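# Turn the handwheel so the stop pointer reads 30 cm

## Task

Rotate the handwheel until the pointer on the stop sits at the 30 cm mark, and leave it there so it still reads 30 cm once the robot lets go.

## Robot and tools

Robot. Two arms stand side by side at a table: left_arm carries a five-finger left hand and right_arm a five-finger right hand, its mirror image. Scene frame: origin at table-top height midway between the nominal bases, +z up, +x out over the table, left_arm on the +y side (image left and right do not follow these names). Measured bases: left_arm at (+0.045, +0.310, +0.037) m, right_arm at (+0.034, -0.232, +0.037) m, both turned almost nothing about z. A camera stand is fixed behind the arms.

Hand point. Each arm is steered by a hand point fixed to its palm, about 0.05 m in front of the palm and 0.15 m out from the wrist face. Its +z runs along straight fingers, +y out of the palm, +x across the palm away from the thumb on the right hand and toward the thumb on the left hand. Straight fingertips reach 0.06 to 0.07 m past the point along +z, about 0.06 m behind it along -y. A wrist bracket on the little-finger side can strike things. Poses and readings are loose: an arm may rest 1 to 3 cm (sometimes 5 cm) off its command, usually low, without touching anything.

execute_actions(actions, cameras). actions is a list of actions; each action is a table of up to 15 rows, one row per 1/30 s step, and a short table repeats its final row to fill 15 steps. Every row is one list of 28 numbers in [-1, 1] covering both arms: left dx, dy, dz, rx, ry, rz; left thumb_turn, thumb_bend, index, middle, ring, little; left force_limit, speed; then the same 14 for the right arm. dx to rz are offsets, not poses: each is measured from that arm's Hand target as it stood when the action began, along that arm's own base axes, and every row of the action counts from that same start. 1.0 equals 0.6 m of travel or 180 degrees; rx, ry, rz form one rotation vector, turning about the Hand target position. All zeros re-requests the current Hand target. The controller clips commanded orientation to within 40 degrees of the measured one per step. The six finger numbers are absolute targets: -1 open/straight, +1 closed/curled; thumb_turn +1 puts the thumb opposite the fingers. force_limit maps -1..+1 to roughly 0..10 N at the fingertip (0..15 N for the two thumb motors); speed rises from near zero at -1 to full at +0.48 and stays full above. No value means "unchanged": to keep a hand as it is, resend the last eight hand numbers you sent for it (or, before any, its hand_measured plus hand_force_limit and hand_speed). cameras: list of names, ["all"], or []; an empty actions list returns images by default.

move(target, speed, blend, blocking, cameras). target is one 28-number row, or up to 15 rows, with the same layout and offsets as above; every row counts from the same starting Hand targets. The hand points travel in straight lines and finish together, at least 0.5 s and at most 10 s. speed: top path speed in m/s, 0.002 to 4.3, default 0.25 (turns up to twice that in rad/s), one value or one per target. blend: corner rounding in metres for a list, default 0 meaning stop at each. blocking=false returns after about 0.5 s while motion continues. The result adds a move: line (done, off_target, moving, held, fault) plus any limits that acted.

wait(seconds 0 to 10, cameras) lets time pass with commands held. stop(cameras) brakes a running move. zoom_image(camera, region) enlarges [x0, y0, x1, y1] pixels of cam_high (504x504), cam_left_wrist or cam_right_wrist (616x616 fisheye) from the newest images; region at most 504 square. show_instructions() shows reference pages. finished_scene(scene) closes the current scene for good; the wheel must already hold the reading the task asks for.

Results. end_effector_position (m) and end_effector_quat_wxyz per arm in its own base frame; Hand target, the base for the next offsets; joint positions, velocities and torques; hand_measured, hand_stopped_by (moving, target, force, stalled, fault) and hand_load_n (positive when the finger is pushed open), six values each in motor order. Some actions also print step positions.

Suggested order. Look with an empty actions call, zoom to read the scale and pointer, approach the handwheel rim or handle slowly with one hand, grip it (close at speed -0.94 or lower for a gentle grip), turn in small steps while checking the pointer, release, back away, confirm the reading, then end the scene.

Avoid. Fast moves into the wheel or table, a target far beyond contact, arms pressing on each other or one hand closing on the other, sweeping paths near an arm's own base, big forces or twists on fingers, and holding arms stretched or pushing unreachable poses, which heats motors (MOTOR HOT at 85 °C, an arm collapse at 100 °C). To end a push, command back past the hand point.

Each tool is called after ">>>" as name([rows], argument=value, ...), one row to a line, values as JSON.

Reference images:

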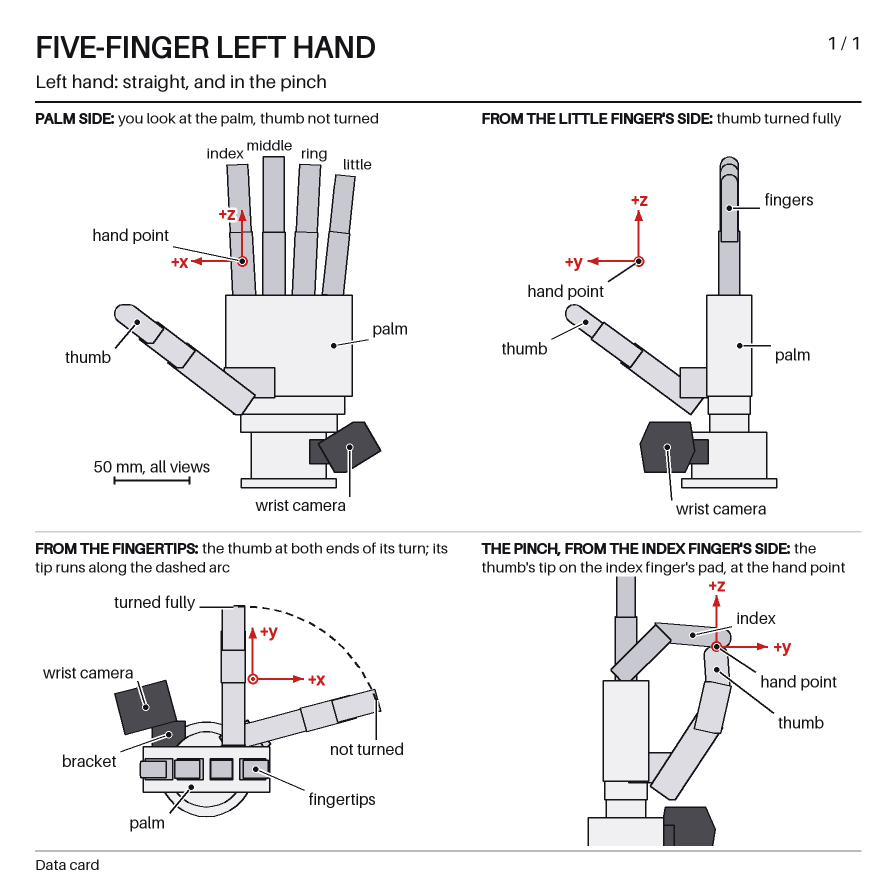

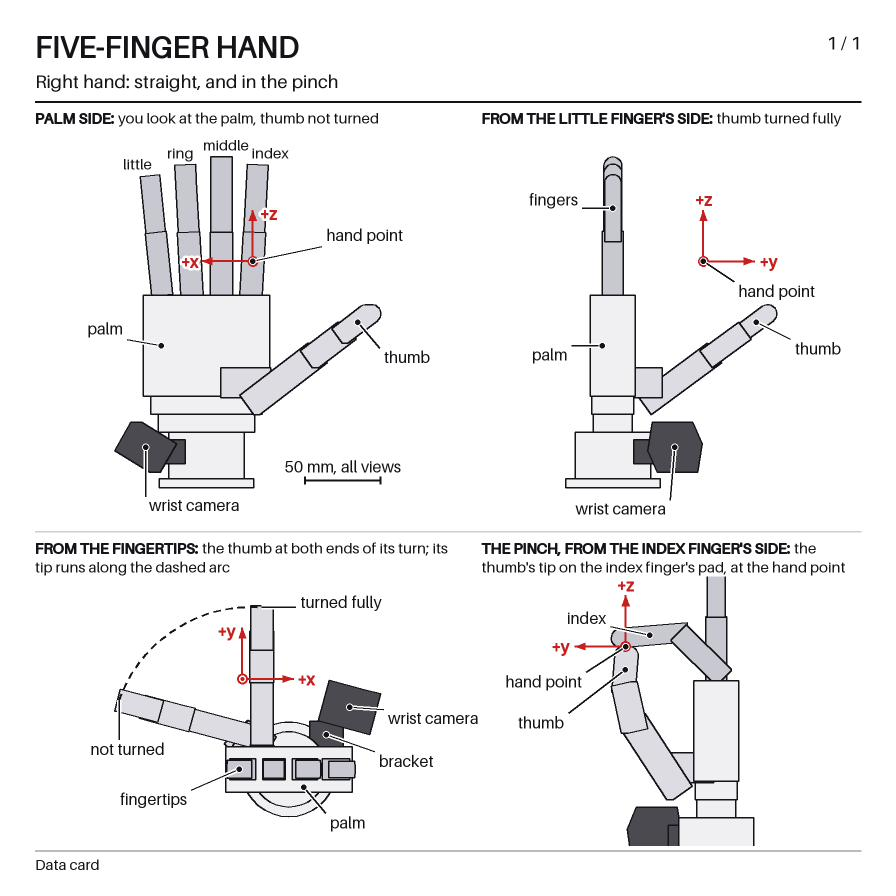

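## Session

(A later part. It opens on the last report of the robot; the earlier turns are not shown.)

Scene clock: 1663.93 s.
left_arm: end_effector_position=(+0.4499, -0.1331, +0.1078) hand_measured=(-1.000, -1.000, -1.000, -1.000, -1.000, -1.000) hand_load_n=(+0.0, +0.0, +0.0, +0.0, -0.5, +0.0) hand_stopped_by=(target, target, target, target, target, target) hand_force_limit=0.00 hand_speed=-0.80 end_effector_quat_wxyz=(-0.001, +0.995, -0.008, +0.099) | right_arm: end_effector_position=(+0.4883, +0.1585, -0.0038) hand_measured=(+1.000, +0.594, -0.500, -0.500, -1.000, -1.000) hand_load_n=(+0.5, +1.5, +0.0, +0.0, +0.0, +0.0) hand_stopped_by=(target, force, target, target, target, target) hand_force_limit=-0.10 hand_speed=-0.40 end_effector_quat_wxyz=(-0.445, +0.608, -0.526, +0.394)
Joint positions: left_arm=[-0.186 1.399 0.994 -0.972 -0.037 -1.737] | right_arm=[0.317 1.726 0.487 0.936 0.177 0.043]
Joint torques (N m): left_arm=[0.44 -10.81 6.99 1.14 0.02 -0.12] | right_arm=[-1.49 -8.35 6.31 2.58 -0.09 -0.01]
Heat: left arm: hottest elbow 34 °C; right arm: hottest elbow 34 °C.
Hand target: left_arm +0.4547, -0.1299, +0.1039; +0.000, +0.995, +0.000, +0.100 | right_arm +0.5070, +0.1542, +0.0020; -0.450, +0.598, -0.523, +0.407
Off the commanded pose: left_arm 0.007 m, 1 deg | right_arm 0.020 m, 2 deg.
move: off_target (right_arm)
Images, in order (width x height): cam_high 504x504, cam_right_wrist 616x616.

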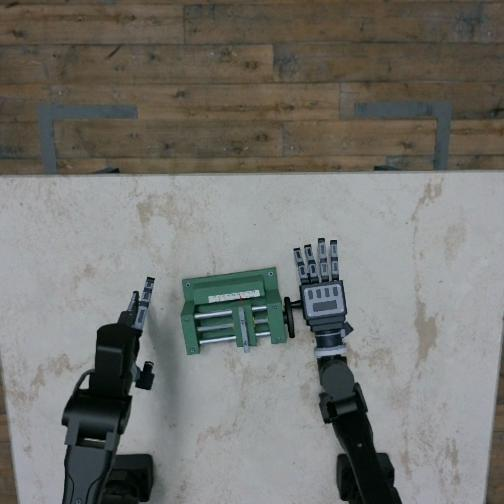

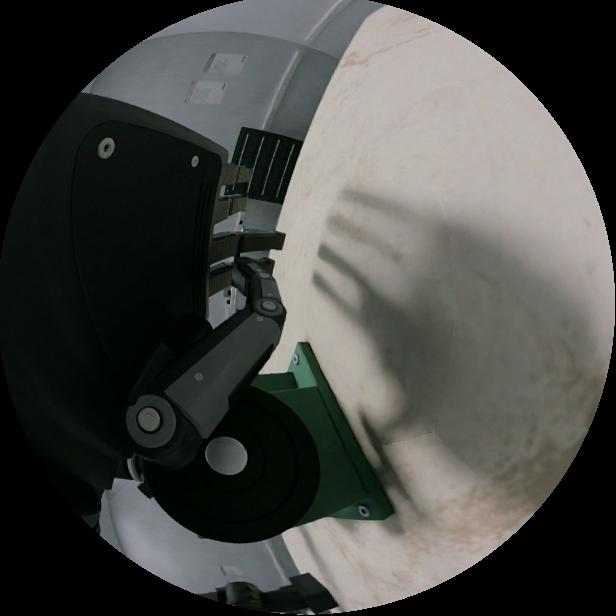

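>>> move([
  [0,0,0,0,0,0,-1,-1,-1,-1,-1,-1,0,-0.8,-0.0133,-0.00,-0.0375,0,0,0,1,0.6,-0.5,-0.5,-1,-1,-0.1,-0.4],
  [0,0,0,0,0,0,-1,-1,-1,-1,-1,-1,0,-0.8,-0.05,-0.00,-0.0567,0,0,0,1,0.6,-0.5,-0.5,-1,-1,-0.1,-0.4],
  [0,0,0,0,0,0,-1,-1,-1,-1,-1,-1,0,-0.8,-0.1,-0.00,-0.0567,0,0,0,1,0.6,-0.5,-0.5,-1,-1,-0.1,-0.4],
  [0,0,0,0,0,0,-1,-1,-1,-1,-1,-1,0,-0.8,-0.15,-0.00,-0.0567,0,0,0,1,0.6,-0.5,-0.5,-1,-1,-0.1,-0.4],
  [0,0,0,0,0,0,-1,-1,-1,-1,-1,-1,0,-0.8,-0.1867,-0.00,-0.0375,0,0,0,1,0.6,-0.5,-0.5,-1,-1,-0.1,-0.4],
  [0,0,0,0,0,0,-1,-1,-1,-1,-1,-1,0,-0.8,-0.2,-0.00,0,0,0,0,1,0.6,-0.5,-0.5,-1,-1,-0.1,-0.4],
], cameras=["cam_high","cam_right_wrist"], speed=0.1, blend=[0.008,0.008,0.008,0.008,0.008,0])

>>> zoom_image(camera="cam_high", region=[265, 280, 365, 380])

>>> zoom_image(camera="cam_right_wrist", region=[180, 200, 480, 470])

>>> zoom_image(camera="cam_high", region=[204, 280, 264, 310])

Scene clock: 1688.40 s.
left_arm: end_effector_position=(+0.4499, -0.1331, +0.1078) hand_measured=(-1.000, -1.000, -1.000, -1.000, -1.000, -1.000) hand_load_n=(+0.0, +0.0, +0.0, +0.0, +0.0, +0.0) hand_stopped_by=(target, target, target, target, target, target) hand_force_limit=0.00 hand_speed=-0.80 end_effector_quat_wxyz=(-0.001, +0.995, -0.008, +0.099) | right_arm: end_effector_position=(+0.3963, +0.1425, -0.0009) hand_measured=(+1.000, +0.592, -0.500, -0.500, -1.000, -1.000) hand_load_n=(+0.0, +6.5, +0.0, +0.0, +0.0, +0.0) hand_stopped_by=(target, force, target, target, target, target) hand_force_limit=-0.10 hand_speed=-0.40 end_effector_quat_wxyz=(-0.441, +0.591, -0.530, +0.418)
Joint positions: left_arm=[-0.186 1.399 0.994 -0.972 -0.037 -1.737] | right_arm=[0.414 1.624 0.231 1.115 0.321 0.063]
Joint torques (N m): left_arm=[0.38 -10.93 6.91 1.17 0.05 -0.1] | right_arm=[2.61 -8.88 2.1 1.39 -0.26 0.2]
Heat: left arm: hottest elbow 34 °C; right arm: hottest elbow 32 °C.
Hand target: left_arm +0.4547, -0.1299, +0.1039; +0.000, +0.995, +0.000, +0.100 | right_arm +0.3869, +0.1542, +0.0020; -0.451, +0.598, -0.523, +0.407
Off the commanded pose: left_arm 0.007 m, 1 deg | right_arm 0.015 m, 2 deg.
move: off_target (right_arm)
Images, in order (width x height): cam_high 504x504, cam_right_wrist 616x616.

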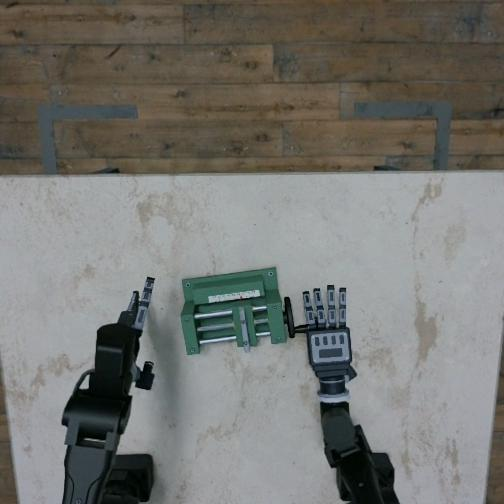

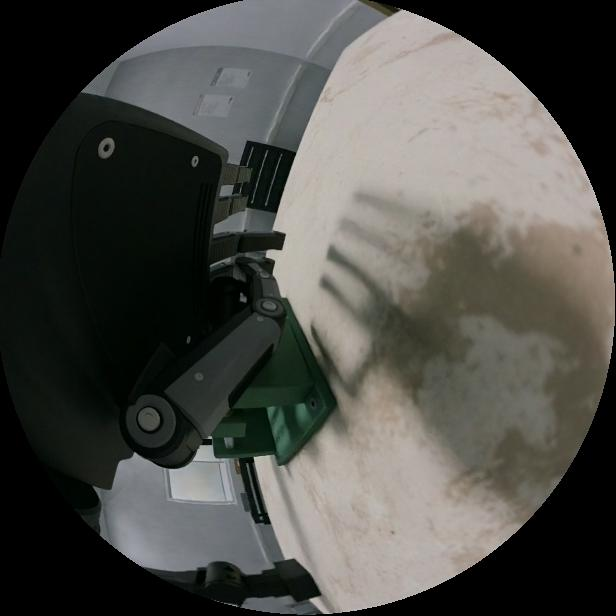

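Scaled by 5.040 from the camera's 504x504 image, which has a finer 720x720 frame.

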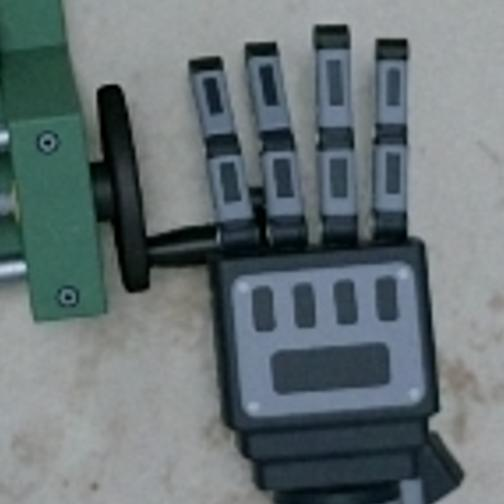

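Scaled by 1.680 from the camera's 616x616 image, which has a finer 880x880 frame.

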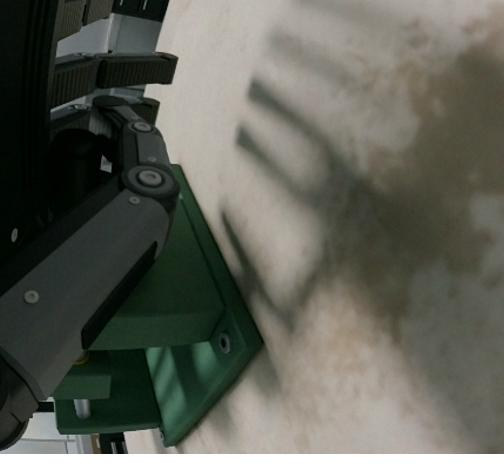

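Scaled by 8.400 from the camera's 504x504 image, which has a finer 720x720 frame.

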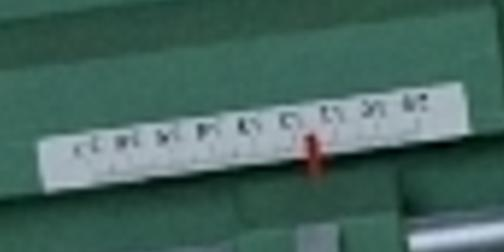

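>>> move([
  [0,0,0,0,0,0,-1,-1,-1,-1,-1,-1,0,-0.8,0.0102,0.0163,0.0633,0,0,0,1,0.6,-0.5,-0.5,-1,-1,-0.1,-0.4],
  [0,0,0,0,0,0,-1,-1,-1,-1,-1,-1,0,-0.8,0.0418,0.0163,0.1067,0,0,0,1,0.6,-0.5,-0.5,-1,-1,-0.1,-0.4],
  [0,0,0,0,0,0,-1,-1,-1,-1,-1,-1,0,-0.8,0.0885,0.0163,0.1167,0,0,0,1,0.6,-0.5,-0.5,-1,-1,-0.1,-0.4],
  [0,0,0,0,0,0,-1,-1,-1,-1,-1,-1,0,-0.8,0.1468,0.0163,0.0933,0,0,0,1,0.6,-0.5,-0.5,-1,-1,-0.1,-0.4],
  [0,0,0,0,0,0,-1,-1,-1,-1,-1,-1,0,-0.8,0.1868,0.0163,0.0467,0,0,0,1,0.6,-0.5,-0.5,-1,-1,-0.1,-0.4],
  [0,0,0,0,0,0,-1,-1,-1,-1,-1,-1,0,-0.8,0.2,0.0163,0,0,0,0,1,0.6,-0.5,-0.5,-1,-1,-0.1,-0.4],
  [0,0,0,0,0,0,-1,-1,-1,-1,-1,-1,0,-0.8,0.1868,0.0163,-0.0375,0,0,0,1,0.6,-0.5,-0.5,-1,-1,-0.1,-0.4],
  [0,0,0,0,0,0,-1,-1,-1,-1,-1,-1,0,-0.8,0.15,0.0163,-0.0567,0,0,0,1,0.6,-0.5,-0.5,-1,-1,-0.1,-0.4],
  [0,0,0,0,0,0,-1,-1,-1,-1,-1,-1,0,-0.8,0.1,0.0163,-0.0567,0,0,0,1,0.6,-0.5,-0.5,-1,-1,-0.1,-0.4],
  [0,0,0,0,0,0,-1,-1,-1,-1,-1,-1,0,-0.8,0.05,0.0163,-0.0567,0,0,0,1,0.6,-0.5,-0.5,-1,-1,-0.1,-0.4],
  [0,0,0,0,0,0,-1,-1,-1,-1,-1,-1,0,-0.8,0.0135,0.0163,-0.0375,0,0,0,1,0.6,-0.5,-0.5,-1,-1,-0.1,-0.4],
  [0,0,0,0,0,0,-1,-1,-1,-1,-1,-1,0,-0.8,0,0.0163,0,0,0,0,1,0.6,-0.5,-0.5,-1,-1,-0.1,-0.4],
], cameras=["cam_high","cam_right_wrist"], speed=0.12, blend=[0.008,0.008,0.008,0.008,0.008,0.008,0.008,0.008,0.008,0.008,0.008,0])

>>> zoom_image(camera="cam_high", region=[265, 280, 365, 380])

>>> zoom_image(camera="cam_high", region=[204, 280, 264, 310])

Scene clock: 1732.70 s.
left_arm: end_effector_position=(+0.4499, -0.1331, +0.1078) hand_measured=(-1.000, -1.000, -1.000, -1.000, -1.000, -1.000) hand_load_n=(+0.0, +0.0, +0.0, +0.0, +0.0, +0.0) hand_stopped_by=(target, target, target, target, target, target) hand_force_limit=0.00 hand_speed=-0.80 end_effector_quat_wxyz=(-0.001, +0.995, -0.008, +0.099) | right_arm: end_effector_position=(+0.3956, +0.1522, -0.0016) hand_measured=(+1.000, +0.592, -0.500, -0.500, -1.000, -1.000) hand_load_n=(+0.5, +6.0, +0.0, +0.0, +0.0, -0.5) hand_stopped_by=(target, force, target, target, target, target) hand_force_limit=-0.10 hand_speed=-0.40 end_effector_quat_wxyz=(-0.441, +0.591, -0.531, +0.417)
Joint positions: left_arm=[-0.186 1.399 0.994 -0.972 -0.037 -1.737] | right_arm=[0.449 1.628 0.24 1.104 0.354 0.075]
Joint torques (N m): left_arm=[0.32 -10.52 6.98 1.14 0.06 -0.1] | right_arm=[2.67 -8.94 2.25 1.36 -0.21 0.19]
Heat: left arm: hottest elbow 34 °C; right arm: hottest elbow 31 °C.
Hand target: left_arm +0.4547, -0.1299, +0.1039; +0.000, +0.995, +0.000, +0.100 | right_arm +0.3870, +0.1639, +0.0020; -0.450, +0.598, -0.523, +0.407
Off the commanded pose: left_arm 0.007 m, 1 deg | right_arm 0.015 m, 2 deg.
move: off_target (right_arm)
Images, in order (width x height): cam_high 504x504, cam_right_wrist 616x616.

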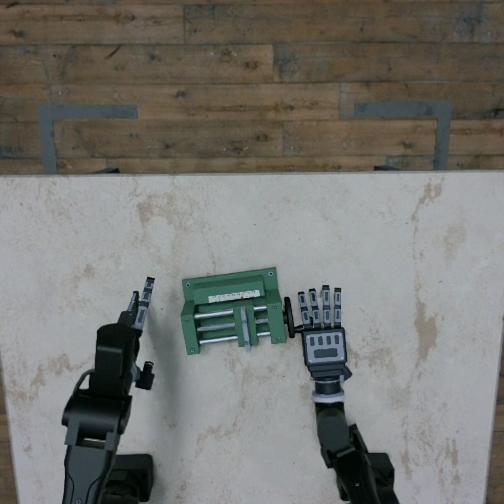

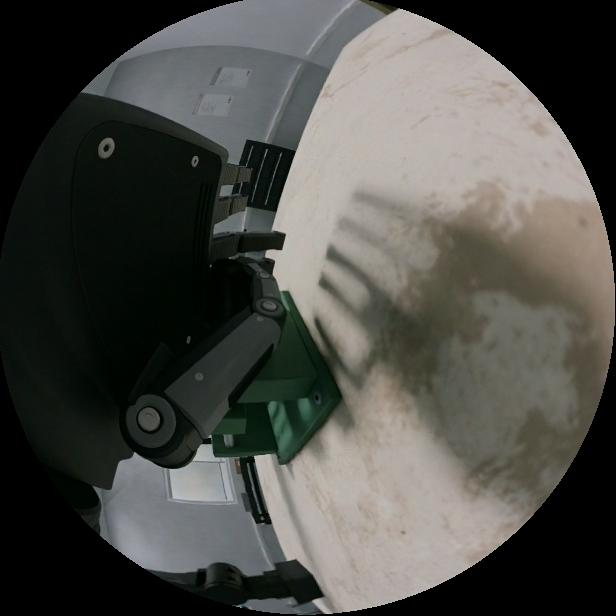

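Scaled by 5.040 from the camera's 504x504 image, which has a finer 720x720 frame.

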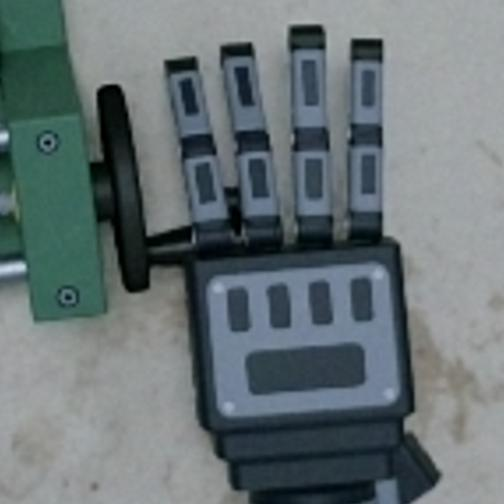

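Scaled by 8.400 from the camera's 504x504 image, which has a finer 720x720 frame.

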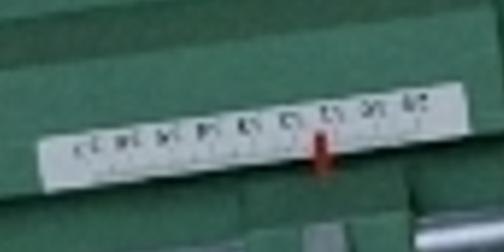

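>>> move([
  [0,0,0,0,0,0,-1,-1,-1,-1,-1,-1,0,-0.8,0.01,0,0.0717,0,0,0,1,0.6,-0.5,-0.5,-1,-1,-0.1,-0.4],
  [0,0,0,0,0,0,-1,-1,-1,-1,-1,-1,0,-0.8,0.0883,0,0.1217,0,0,0,1,0.6,-0.5,-0.5,-1,-1,-0.1,-0.4],
  [0,0,0,0,0,0,-1,-1,-1,-1,-1,-1,0,-0.8,0.1967,0,0.0467,0,0,0,1,0.6,-0.5,-0.5,-1,-1,-0.1,-0.4],
  [0,0,0,0,0,0,-1,-1,-1,-1,-1,-1,0,-0.8,0.155,0,-0.0567,0,0,0,1,0.6,-0.5,-0.5,-1,-1,-0.1,-0.4],
  [0,0,0,0,0,0,-1,-1,-1,-1,-1,-1,0,-0.8,0.005,0,-0.0533,0,0,0,1,0.6,-0.5,-0.5,-1,-1,-0.1,-0.4],
  [0,0,0,0,0,0,-1,-1,-1,-1,-1,-1,0,-0.8,0.01,0,0.0717,0,0,0,1,0.6,-0.5,-0.5,-1,-1,-0.1,-0.4],
  [0,0,0,0,0,0,-1,-1,-1,-1,-1,-1,0,-0.8,0.0883,0,0.1217,0,0,0,1,0.6,-0.5,-0.5,-1,-1,-0.1,-0.4],
  [0,0,0,0,0,0,-1,-1,-1,-1,-1,-1,0,-0.8,0.1967,0,0.0467,0,0,0,1,0.6,-0.5,-0.5,-1,-1,-0.1,-0.4],
  [0,0,0,0,0,0,-1,-1,-1,-1,-1,-1,0,-0.8,0.155,0,-0.0567,0,0,0,1,0.6,-0.5,-0.5,-1,-1,-0.1,-0.4],
  [0,0,0,0,0,0,-1,-1,-1,-1,-1,-1,0,-0.8,0.005,0,-0.0533,0,0,0,1,0.6,-0.5,-0.5,-1,-1,-0.1,-0.4],
], cameras=["cam_high"], speed=0.12, blend=[0.02,0.02,0.02,0.02,0.02,0.02,0.02,0.02,0.02,0])

>>> zoom_image(camera="cam_high", region=[265, 280, 365, 380])

>>> zoom_image(camera="cam_high", region=[204, 280, 264, 310])

Scene clock: 1770.70 s.
left_arm: end_effector_position=(+0.4499, -0.1331, +0.1078) hand_measured=(-1.000, -1.000, -1.000, -1.000, -1.000, -1.000) hand_load_n=(+0.0, +0.0, +0.0, +0.0, +0.0, +0.0) hand_stopped_by=(target, target, target, target, target, target) hand_force_limit=0.00 hand_speed=-0.80 end_effector_quat_wxyz=(-0.001, +0.995, -0.008, +0.099) | right_arm: end_effector_position=(+0.4074, +0.1534, -0.0249) hand_measured=(+1.000, +0.594, -0.500, -0.500, -1.000, -1.000) hand_load_n=(+0.0, +3.0, +0.0, +0.0, +0.0, +0.0) hand_stopped_by=(target, force, target, target, target, target) hand_force_limit=-0.10 hand_speed=-0.40 end_effector_quat_wxyz=(-0.448, +0.583, -0.531, +0.422)
Joint positions: left_arm=[-0.186 1.399 0.994 -0.972 -0.037 -1.737] | right_arm=[0.439 1.812 0.27 1.282 0.352 0.074]
Joint torques (N m): left_arm=[0.62 -10.81 6.94 1.09 0.04 -0.12] | right_arm=[2.96 -8.59 0.17 1.8 -0.37 0.18]
Heat: left arm: hottest elbow 34 °C; right arm: hottest elbow 30 °C.
Hand target: left_arm +0.4547, -0.1299, +0.1039; +0.000, +0.995, +0.000, +0.100 | right_arm +0.3900, +0.1639, -0.0300; -0.450, +0.598, -0.523, +0.407
Off the commanded pose: left_arm 0.007 m, 1 deg | right_arm 0.021 m, 3 deg.
move: off_target (right_arm)
Images, in order (width x height): cam_high 504x504.

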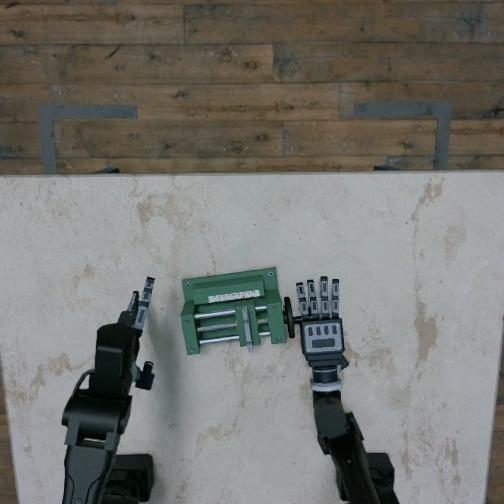

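Scaled by 5.040 from the camera's 504x504 image, which has a finer 720x720 frame.

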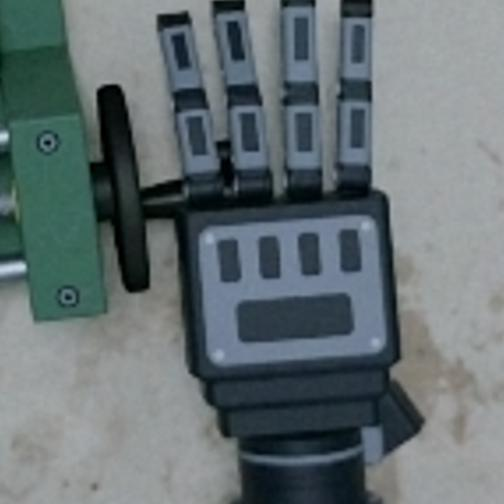

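Scaled by 8.400 from the camera's 504x504 image, which has a finer 720x720 frame.

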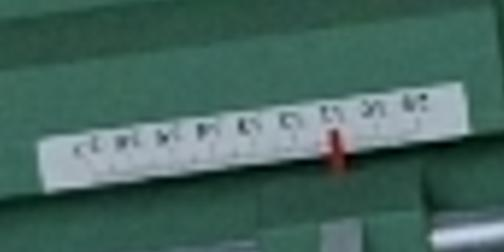

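>>> move([
  [0,0,0,0,0,0,-1,-1,-1,-1,-1,-1,0,-0.8,0.005,0,0.125,0,0,0,1,0.6,-0.5,-0.5,-1,-1,-0.1,-0.4],
  [0,0,0,0,0,0,-1,-1,-1,-1,-1,-1,0,-0.8,0.0833,0,0.175,0,0,0,1,0.6,-0.5,-0.5,-1,-1,-0.1,-0.4],
  [0,0,0,0,0,0,-1,-1,-1,-1,-1,-1,0,-0.8,0.1917,0,0.1,0,0,0,1,0.6,-0.5,-0.5,-1,-1,-0.1,-0.4],
  [0,0,0,0,0,0,-1,-1,-1,-1,-1,-1,0,-0.8,0.15,0,-0.0033,0,0,0,1,0.6,-0.5,-0.5,-1,-1,-0.1,-0.4],
  [0,0,0,0,0,0,-1,-1,-1,-1,-1,-1,0,-0.8,0,0,0,0,0,0,1,0.6,-0.5,-0.5,-1,-1,-0.1,-0.4],
  [0,0,0,0,0,0,-1,-1,-1,-1,-1,-1,0,-0.8,0.005,0,0.125,0,0,0,1,0.6,-0.5,-0.5,-1,-1,-0.1,-0.4],
  [0,0,0,0,0,0,-1,-1,-1,-1,-1,-1,0,-0.8,0.0833,0,0.175,0,0,0,1,0.6,-0.5,-0.5,-1,-1,-0.1,-0.4],
  [0,0,0,0,0,0,-1,-1,-1,-1,-1,-1,0,-0.8,0.1917,0,0.1,0,0,0,1,0.6,-0.5,-0.5,-1,-1,-0.1,-0.4],
  [0,0,0,0,0,0,-1,-1,-1,-1,-1,-1,0,-0.8,0.15,0,-0.0033,0,0,0,1,0.6,-0.5,-0.5,-1,-1,-0.1,-0.4],
  [0,0,0,0,0,0,-1,-1,-1,-1,-1,-1,0,-0.8,0,0,0,0,0,0,1,0.6,-0.5,-0.5,-1,-1,-0.1,-0.4],
  [0,0,0,0,0,0,-1,-1,-1,-1,-1,-1,0,-0.8,0.005,0,0.125,0,0,0,1,0.6,-0.5,-0.5,-1,-1,-0.1,-0.4],
  [0,0,0,0,0,0,-1,-1,-1,-1,-1,-1,0,-0.8,0.0833,0,0.175,0,0,0,1,0.6,-0.5,-0.5,-1,-1,-0.1,-0.4],
  [0,0,0,0,0,0,-1,-1,-1,-1,-1,-1,0,-0.8,0.1917,0,0.1,0,0,0,1,0.6,-0.5,-0.5,-1,-1,-0.1,-0.4],
  [0,0,0,0,0,0,-1,-1,-1,-1,-1,-1,0,-0.8,0.15,0,-0.0033,0,0,0,1,0.6,-0.5,-0.5,-1,-1,-0.1,-0.4],
  [0,0,0,0,0,0,-1,-1,-1,-1,-1,-1,0,-0.8,0,0,0,0,0,0,1,0.6,-0.5,-0.5,-1,-1,-0.1,-0.4],
], cameras=["cam_high"], speed=0.16, blend=[0.02,0.02,0.02,0.02,0.02,0.02,0.02,0.02,0.02,0.02,0.02,0.02,0.02,0.02,0])

>>> zoom_image(camera="cam_high", region=[265, 280, 365, 380])

>>> zoom_image(camera="cam_high", region=[204, 280, 264, 310])

Scene clock: 1802.13 s.
left_arm: end_effector_position=(+0.4499, -0.1331, +0.1078) hand_measured=(-1.000, -1.000, -1.000, -1.000, -1.000, -1.000) hand_load_n=(+0.0, +0.0, +0.0, +0.0, +0.0, +0.0) hand_stopped_by=(target, target, target, target, target, target) hand_force_limit=0.00 hand_speed=-0.80 end_effector_quat_wxyz=(-0.001, +0.995, -0.008, +0.099) | right_arm: end_effector_position=(+0.4078, +0.1530, -0.0244) hand_measured=(+1.000, +0.594, -0.500, -0.500, -1.000, -1.000) hand_load_n=(+0.0, +4.0, +0.0, +0.0, +0.0, +0.0) hand_stopped_by=(target, force, target, target, target, target) hand_force_limit=-0.10 hand_speed=-0.40 end_effector_quat_wxyz=(-0.448, +0.582, -0.531, +0.423)
Joint positions: left_arm=[-0.186 1.399 0.994 -0.972 -0.037 -1.737] | right_arm=[0.438 1.811 0.27 1.282 0.352 0.075]
Joint torques (N m): left_arm=[0.73 -10.4 6.99 1.21 0.04 -0.09] | right_arm=[3.19 -8.47 0.18 1.8 -0.38 0.17]
Heat: left arm: hottest elbow 34 °C; right arm: hottest elbow 30 °C.
Hand target: left_arm +0.4547, -0.1299, +0.1039; +0.000, +0.995, +0.000, +0.100 | right_arm +0.3900, +0.1640, -0.0300; -0.450, +0.598, -0.523, +0.407
Off the commanded pose: left_arm 0.007 m, 1 deg | right_arm 0.022 m, 3 deg.
move: off_target (right_arm)
Images, in order (width x height): cam_high 504x504.

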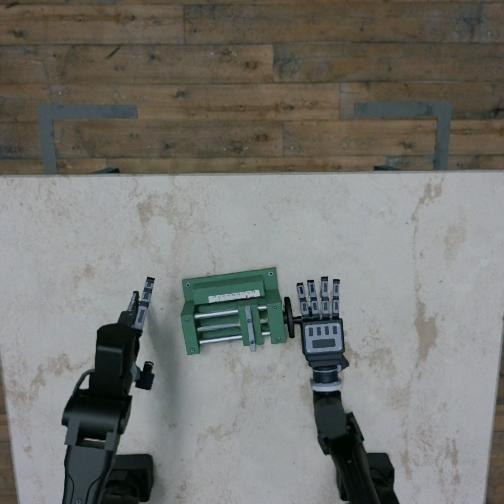

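Scaled by 5.040 from the camera's 504x504 image, which has a finer 720x720 frame.

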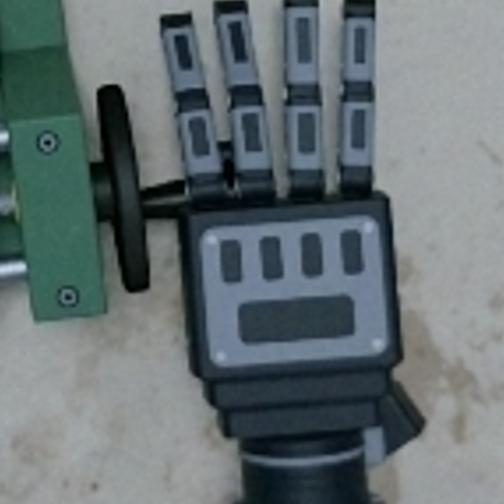

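Scaled by 8.400 from the camera's 504x504 image, which has a finer 720x720 frame.

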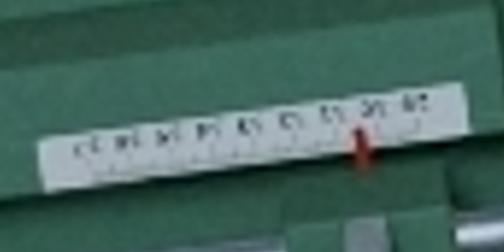

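>>> move([
  [0,0,0,0,0,0,-1,-1,-1,-1,-1,-1,0,-0.8,0.005,0,0.125,0,0,0,1,0.6,-0.5,-0.5,-1,-1,-0.1,-0.4],
  [0,0,0,0,0,0,-1,-1,-1,-1,-1,-1,0,-0.8,0.0833,0,0.175,0,0,0,1,0.6,-0.5,-0.5,-1,-1,-0.1,-0.4],
  [0,0,0,0,0,0,-1,-1,-1,-1,-1,-1,0,-0.8,0.1917,0,0.1,0,0,0,1,0.6,-0.5,-0.5,-1,-1,-0.1,-0.4],
  [0,0,0,0,0,0,-1,-1,-1,-1,-1,-1,0,-0.8,0.15,0,-0.0033,0,0,0,1,0.6,-0.5,-0.5,-1,-1,-0.1,-0.4],
  [0,0,0,0,0,0,-1,-1,-1,-1,-1,-1,0,-0.8,0,0,0,0,0,0,1,0.6,-0.5,-0.5,-1,-1,-0.1,-0.4],
], cameras=["cam_high","cam_left_wrist"], speed=0.16, blend=[0.02,0.02,0.02,0.02,0])

>>> zoom_image(camera="cam_left_wrist", region=[130, 230, 230, 330])

>>> zoom_image(camera="cam_high", region=[204, 280, 264, 310])

Scene clock: 1819.03 s.
left_arm: end_effector_position=(+0.4499, -0.1331, +0.1078) hand_measured=(-1.000, -1.000, -1.000, -1.000, -1.000, -1.000) hand_load_n=(+0.0, +0.0, +0.0, +0.0, +0.0, +0.0) hand_stopped_by=(target, target, target, target, target, target) hand_force_limit=0.00 hand_speed=-0.80 end_effector_quat_wxyz=(-0.001, +0.995, -0.008, +0.099) | right_arm: end_effector_position=(+0.4078, +0.1530, -0.0242) hand_measured=(+1.000, +0.594, -0.500, -0.500, -1.000, -1.000) hand_load_n=(+0.0, +4.0, +0.0, -0.5, +0.0, -0.5) hand_stopped_by=(target, force, target, target, target, target) hand_force_limit=-0.10 hand_speed=-0.40 end_effector_quat_wxyz=(-0.448, +0.581, -0.531, +0.423)
Joint positions: left_arm=[-0.186 1.399 0.994 -0.972 -0.037 -1.737] | right_arm=[0.438 1.811 0.27 1.282 0.352 0.075]
Joint torques (N m): left_arm=[0.79 -10.64 6.93 1.11 0.04 -0.11] | right_arm=[2.96 -8.41 0.18 1.83 -0.41 0.16]
Heat: left arm: hottest elbow 34 °C; right arm: hottest waist 29 °C.
Hand target: left_arm +0.4547, -0.1299, +0.1039; +0.000, +0.995, +0.000, +0.100 | right_arm +0.3900, +0.1640, -0.0299; -0.451, +0.598, -0.523, +0.407
Off the commanded pose: left_arm 0.007 m, 1 deg | right_arm 0.022 m, 3 deg.
move: off_target (right_arm)
Images, in order (width x height): cam_high 504x504, cam_left_wrist 616x616.

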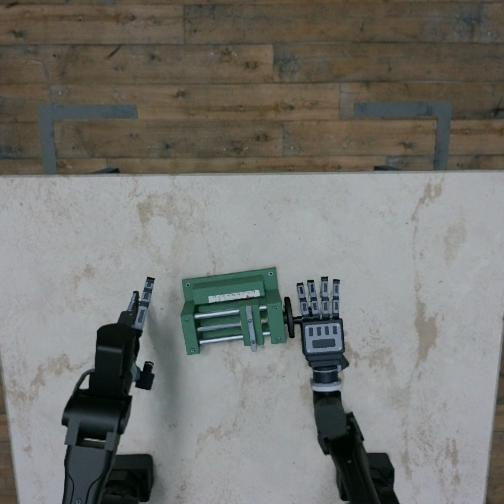

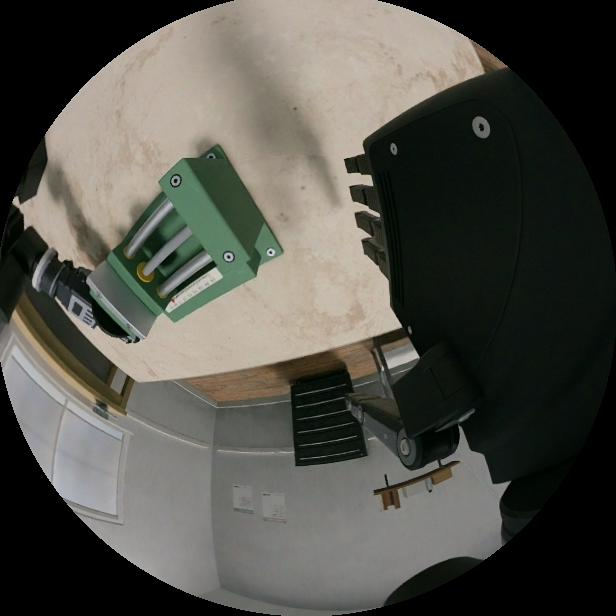

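Scaled by 5.040 from the camera's 616x616 image, which has a finer 880x880 frame.

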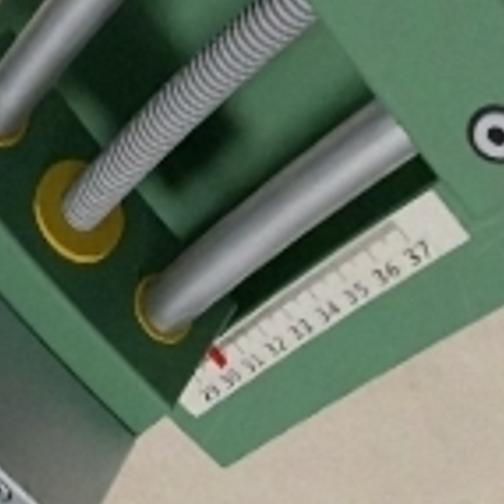

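Scaled by 8.400 from the camera's 504x504 image, which has a finer 720x720 frame.

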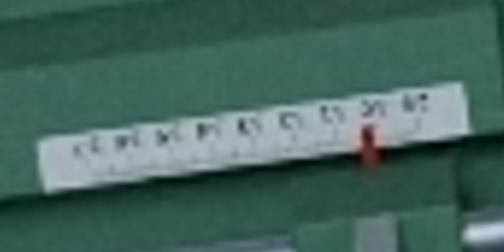

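>>> zoom_image(camera="cam_left_wrist", region=[160, 265, 225, 320])

>>> zoom_image(camera="cam_high", region=[235, 282, 265, 302])

Scaled by 7.754 from the camera's 616x616 image, which has a finer 880x880 frame.

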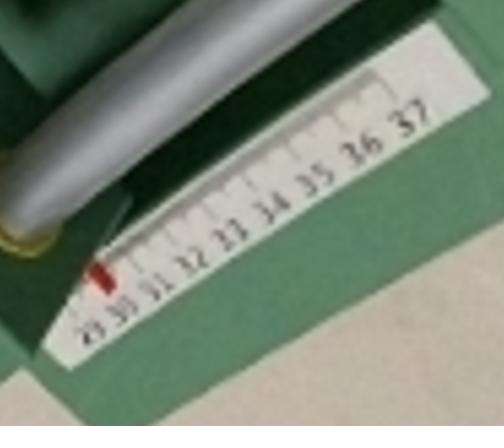

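Scaled by 16.800 from the camera's 504x504 image, which has a finer 720x720 frame.

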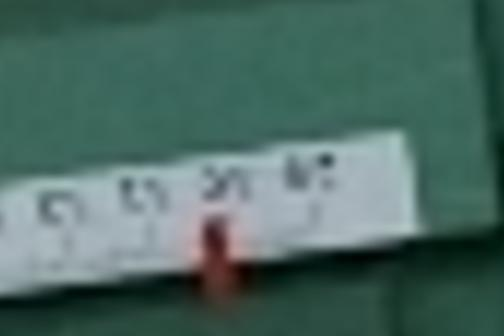

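>>> move([
  [0,0,0,0,0,0,-1,-1,-1,-1,-1,-1,0,-0.8,0.005,0,0.125,0,0,0,1,0.6,-0.5,-0.5,-1,-1,-0.1,-0.4],
  [0,0,0,0,0,0,-1,-1,-1,-1,-1,-1,0,-0.8,0.0833,0,0.175,0,0,0,1,0.6,-0.5,-0.5,-1,-1,-0.1,-0.4],
  [0,0,0,0,0,0,-1,-1,-1,-1,-1,-1,0,-0.8,0.1917,0,0.1,0,0,0,1,0.6,-0.5,-0.5,-1,-1,-0.1,-0.4],
  [0,0,0,0,0,0,-1,-1,-1,-1,-1,-1,0,-0.8,0.15,0,-0.0033,0,0,0,1,0.6,-0.5,-0.5,-1,-1,-0.1,-0.4],
  [0,0,0,0,0,0,-1,-1,-1,-1,-1,-1,0,-0.8,0,0,0,0,0,0,1,0.6,-0.5,-0.5,-1,-1,-0.1,-0.4],
], cameras=["cam_high","cam_left_wrist"], speed=0.16, blend=[0.02,0.02,0.02,0.02,0])

>>> zoom_image(camera="cam_left_wrist", region=[160, 265, 225, 320])

>>> zoom_image(camera="cam_high", region=[235, 282, 265, 302])

Scene clock: 1846.03 s.
left_arm: end_effector_position=(+0.4499, -0.1331, +0.1078) hand_measured=(-1.000, -1.000, -1.000, -1.000, -1.000, -1.000) hand_load_n=(+0.0, +0.0, +0.0, +0.0, +0.0, +0.0) hand_stopped_by=(target, target, target, target, target, target) hand_force_limit=0.00 hand_speed=-0.80 end_effector_quat_wxyz=(-0.001, +0.995, -0.008, +0.099) | right_arm: end_effector_position=(+0.4078, +0.1530, -0.0244) hand_measured=(+1.000, +0.594, -0.500, -0.500, -1.000, -1.000) hand_load_n=(-0.5, +4.0, +0.0, +0.0, +0.0, +0.0) hand_stopped_by=(target, force, target, target, target, target) hand_force_limit=-0.10 hand_speed=-0.40 end_effector_quat_wxyz=(-0.448, +0.582, -0.531, +0.423)
Joint positions: left_arm=[-0.186 1.399 0.994 -0.972 -0.037 -1.737] | right_arm=[0.438 1.811 0.27 1.282 0.352 0.075]
Joint torques (N m): left_arm=[0.5 -10.87 6.93 1.11 0.07 -0.12] | right_arm=[3.08 -8.47 0.18 1.81 -0.39 0.16]
Heat: left arm: hottest elbow 34 °C; right arm: hottest waist 29 °C.
Hand target: left_arm +0.4547, -0.1299, +0.1039; +0.000, +0.995, +0.000, +0.100 | right_arm +0.3900, +0.1640, -0.0300; -0.450, +0.598, -0.523, +0.407
Off the commanded pose: left_arm 0.007 m, 1 deg | right_arm 0.022 m, 3 deg.
move: off_target (right_arm)
Images, in order (width x height): cam_high 504x504, cam_left_wrist 616x616.

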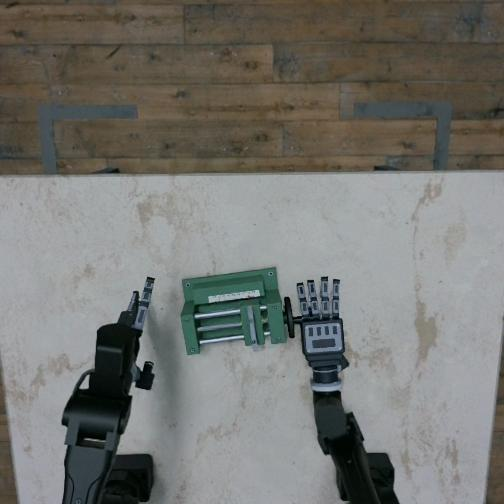

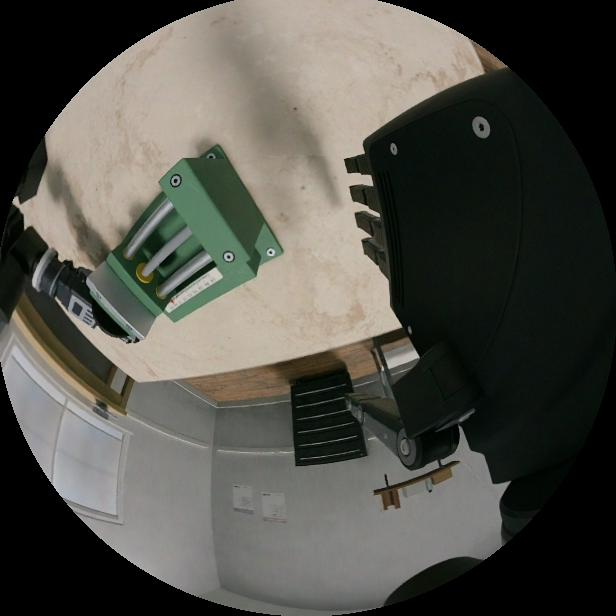

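Scaled by 7.754 from the camera's 616x616 image, which has a finer 880x880 frame.

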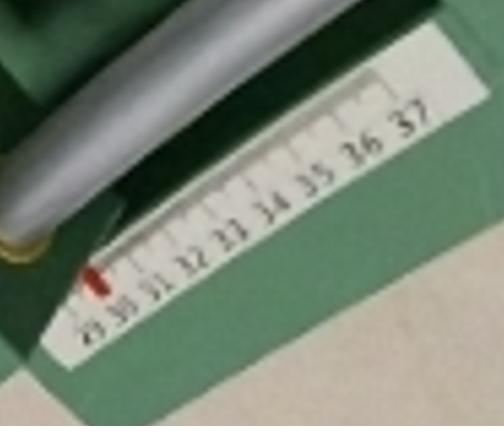

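Scaled by 16.800 from the camera's 504x504 image, which has a finer 720x720 frame.

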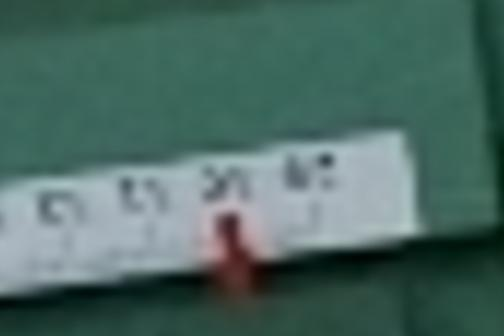

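>>> move([
  [0,0,0,0,0,0,-1,-1,-1,-1,-1,-1,0,-0.8,0.025,-0.018,0.009,0,0,0,1,0.25,-1,-1,-1,-1,-0.1,-0.2],
  [0,0,0,0,0,0,-1,-1,-1,-1,-1,-1,0,-0.8,-0.14,-0.018,0.009,0,0,0,1,0.25,-1,-1,-1,-1,-0.1,-0.2],
  [0,0,0,0,0,0,-1,-1,-1,-1,-1,-1,0,-0.8,-0.14,-0.018,0.15,0,0,0,1,0.25,-1,-1,-1,-1,-0.1,-0.2],
], cameras=["cam_high","cam_left_wrist"], speed=0.12)

>>> zoom_image(camera="cam_high", region=[265, 280, 365, 380])

>>> zoom_image(camera="cam_high", region=[235, 282, 265, 302])

Scene clock: 1870.60 s.
left_arm: end_effector_position=(+0.4499, -0.1331, +0.1078) hand_measured=(-1.000, -1.000, -1.000, -1.000, -1.000, -1.000) hand_load_n=(+0.0, +0.0, +0.0, +0.0, +0.0, +0.0) hand_stopped_by=(target, target, target, target, target, target) hand_force_limit=0.00 hand_speed=-0.80 end_effector_quat_wxyz=(-0.001, +0.995, -0.008, +0.099) | right_arm: end_effector_position=(+0.2871, +0.1373, +0.0342) hand_measured=(+1.000, +0.250, -1.000, -1.000, -1.000, -1.000) hand_load_n=(+0.0, +0.0, +0.0, +0.0, +0.0, +0.0) hand_stopped_by=(target, target, target, target, target, target) hand_force_limit=-0.10 hand_speed=-0.20 end_effector_quat_wxyz=(-0.427, +0.615, -0.524, +0.406)
Joint positions: left_arm=[-0.186 1.399 0.994 -0.972 -0.037 -1.737] | right_arm=[0.642 0.891 0.032 0.501 0.509 0.125]
Joint torques (N m): left_arm=[0.97 -10.46 6.94 1.18 0.03 -0.08] | right_arm=[0.21 -1.38 9.98 1.28 -0.07 0.21]
Heat: left arm: hottest elbow 34 °C; right arm: hottest waist 29 °C.
Hand target: left_arm +0.4547, -0.1299, +0.1039; +0.000, +0.995, +0.000, +0.100 | right_arm +0.3060, +0.1533, +0.0601; -0.451, +0.598, -0.523, +0.407
Off the commanded pose: left_arm 0.007 m, 1 deg | right_arm 0.036 m, 3 deg.
move: off_target (right_arm)
Images, in order (width x height): cam_high 504x504, cam_left_wrist 616x616.

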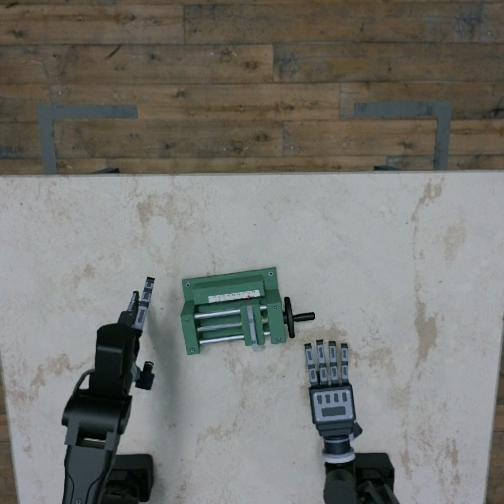

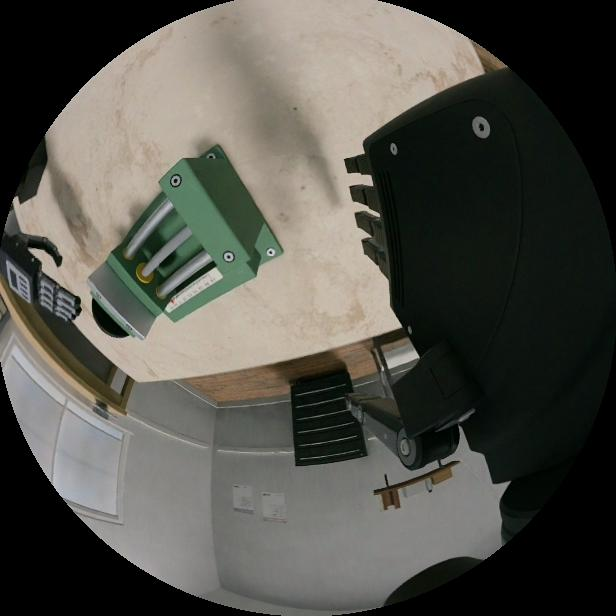

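Scaled by 5.040 from the camera's 504x504 image, which has a finer 720x720 frame.

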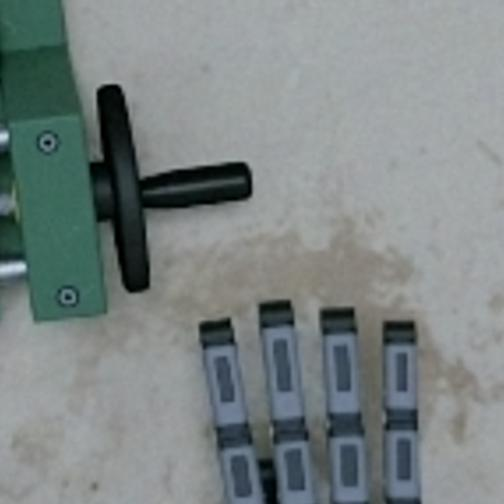

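Scaled by 16.800 from the camera's 504x504 image, which has a finer 720x720 frame.

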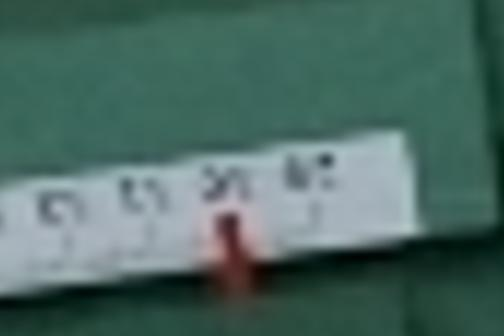

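>>> finished_scene(scene=1)

The scene is finished: the task was done.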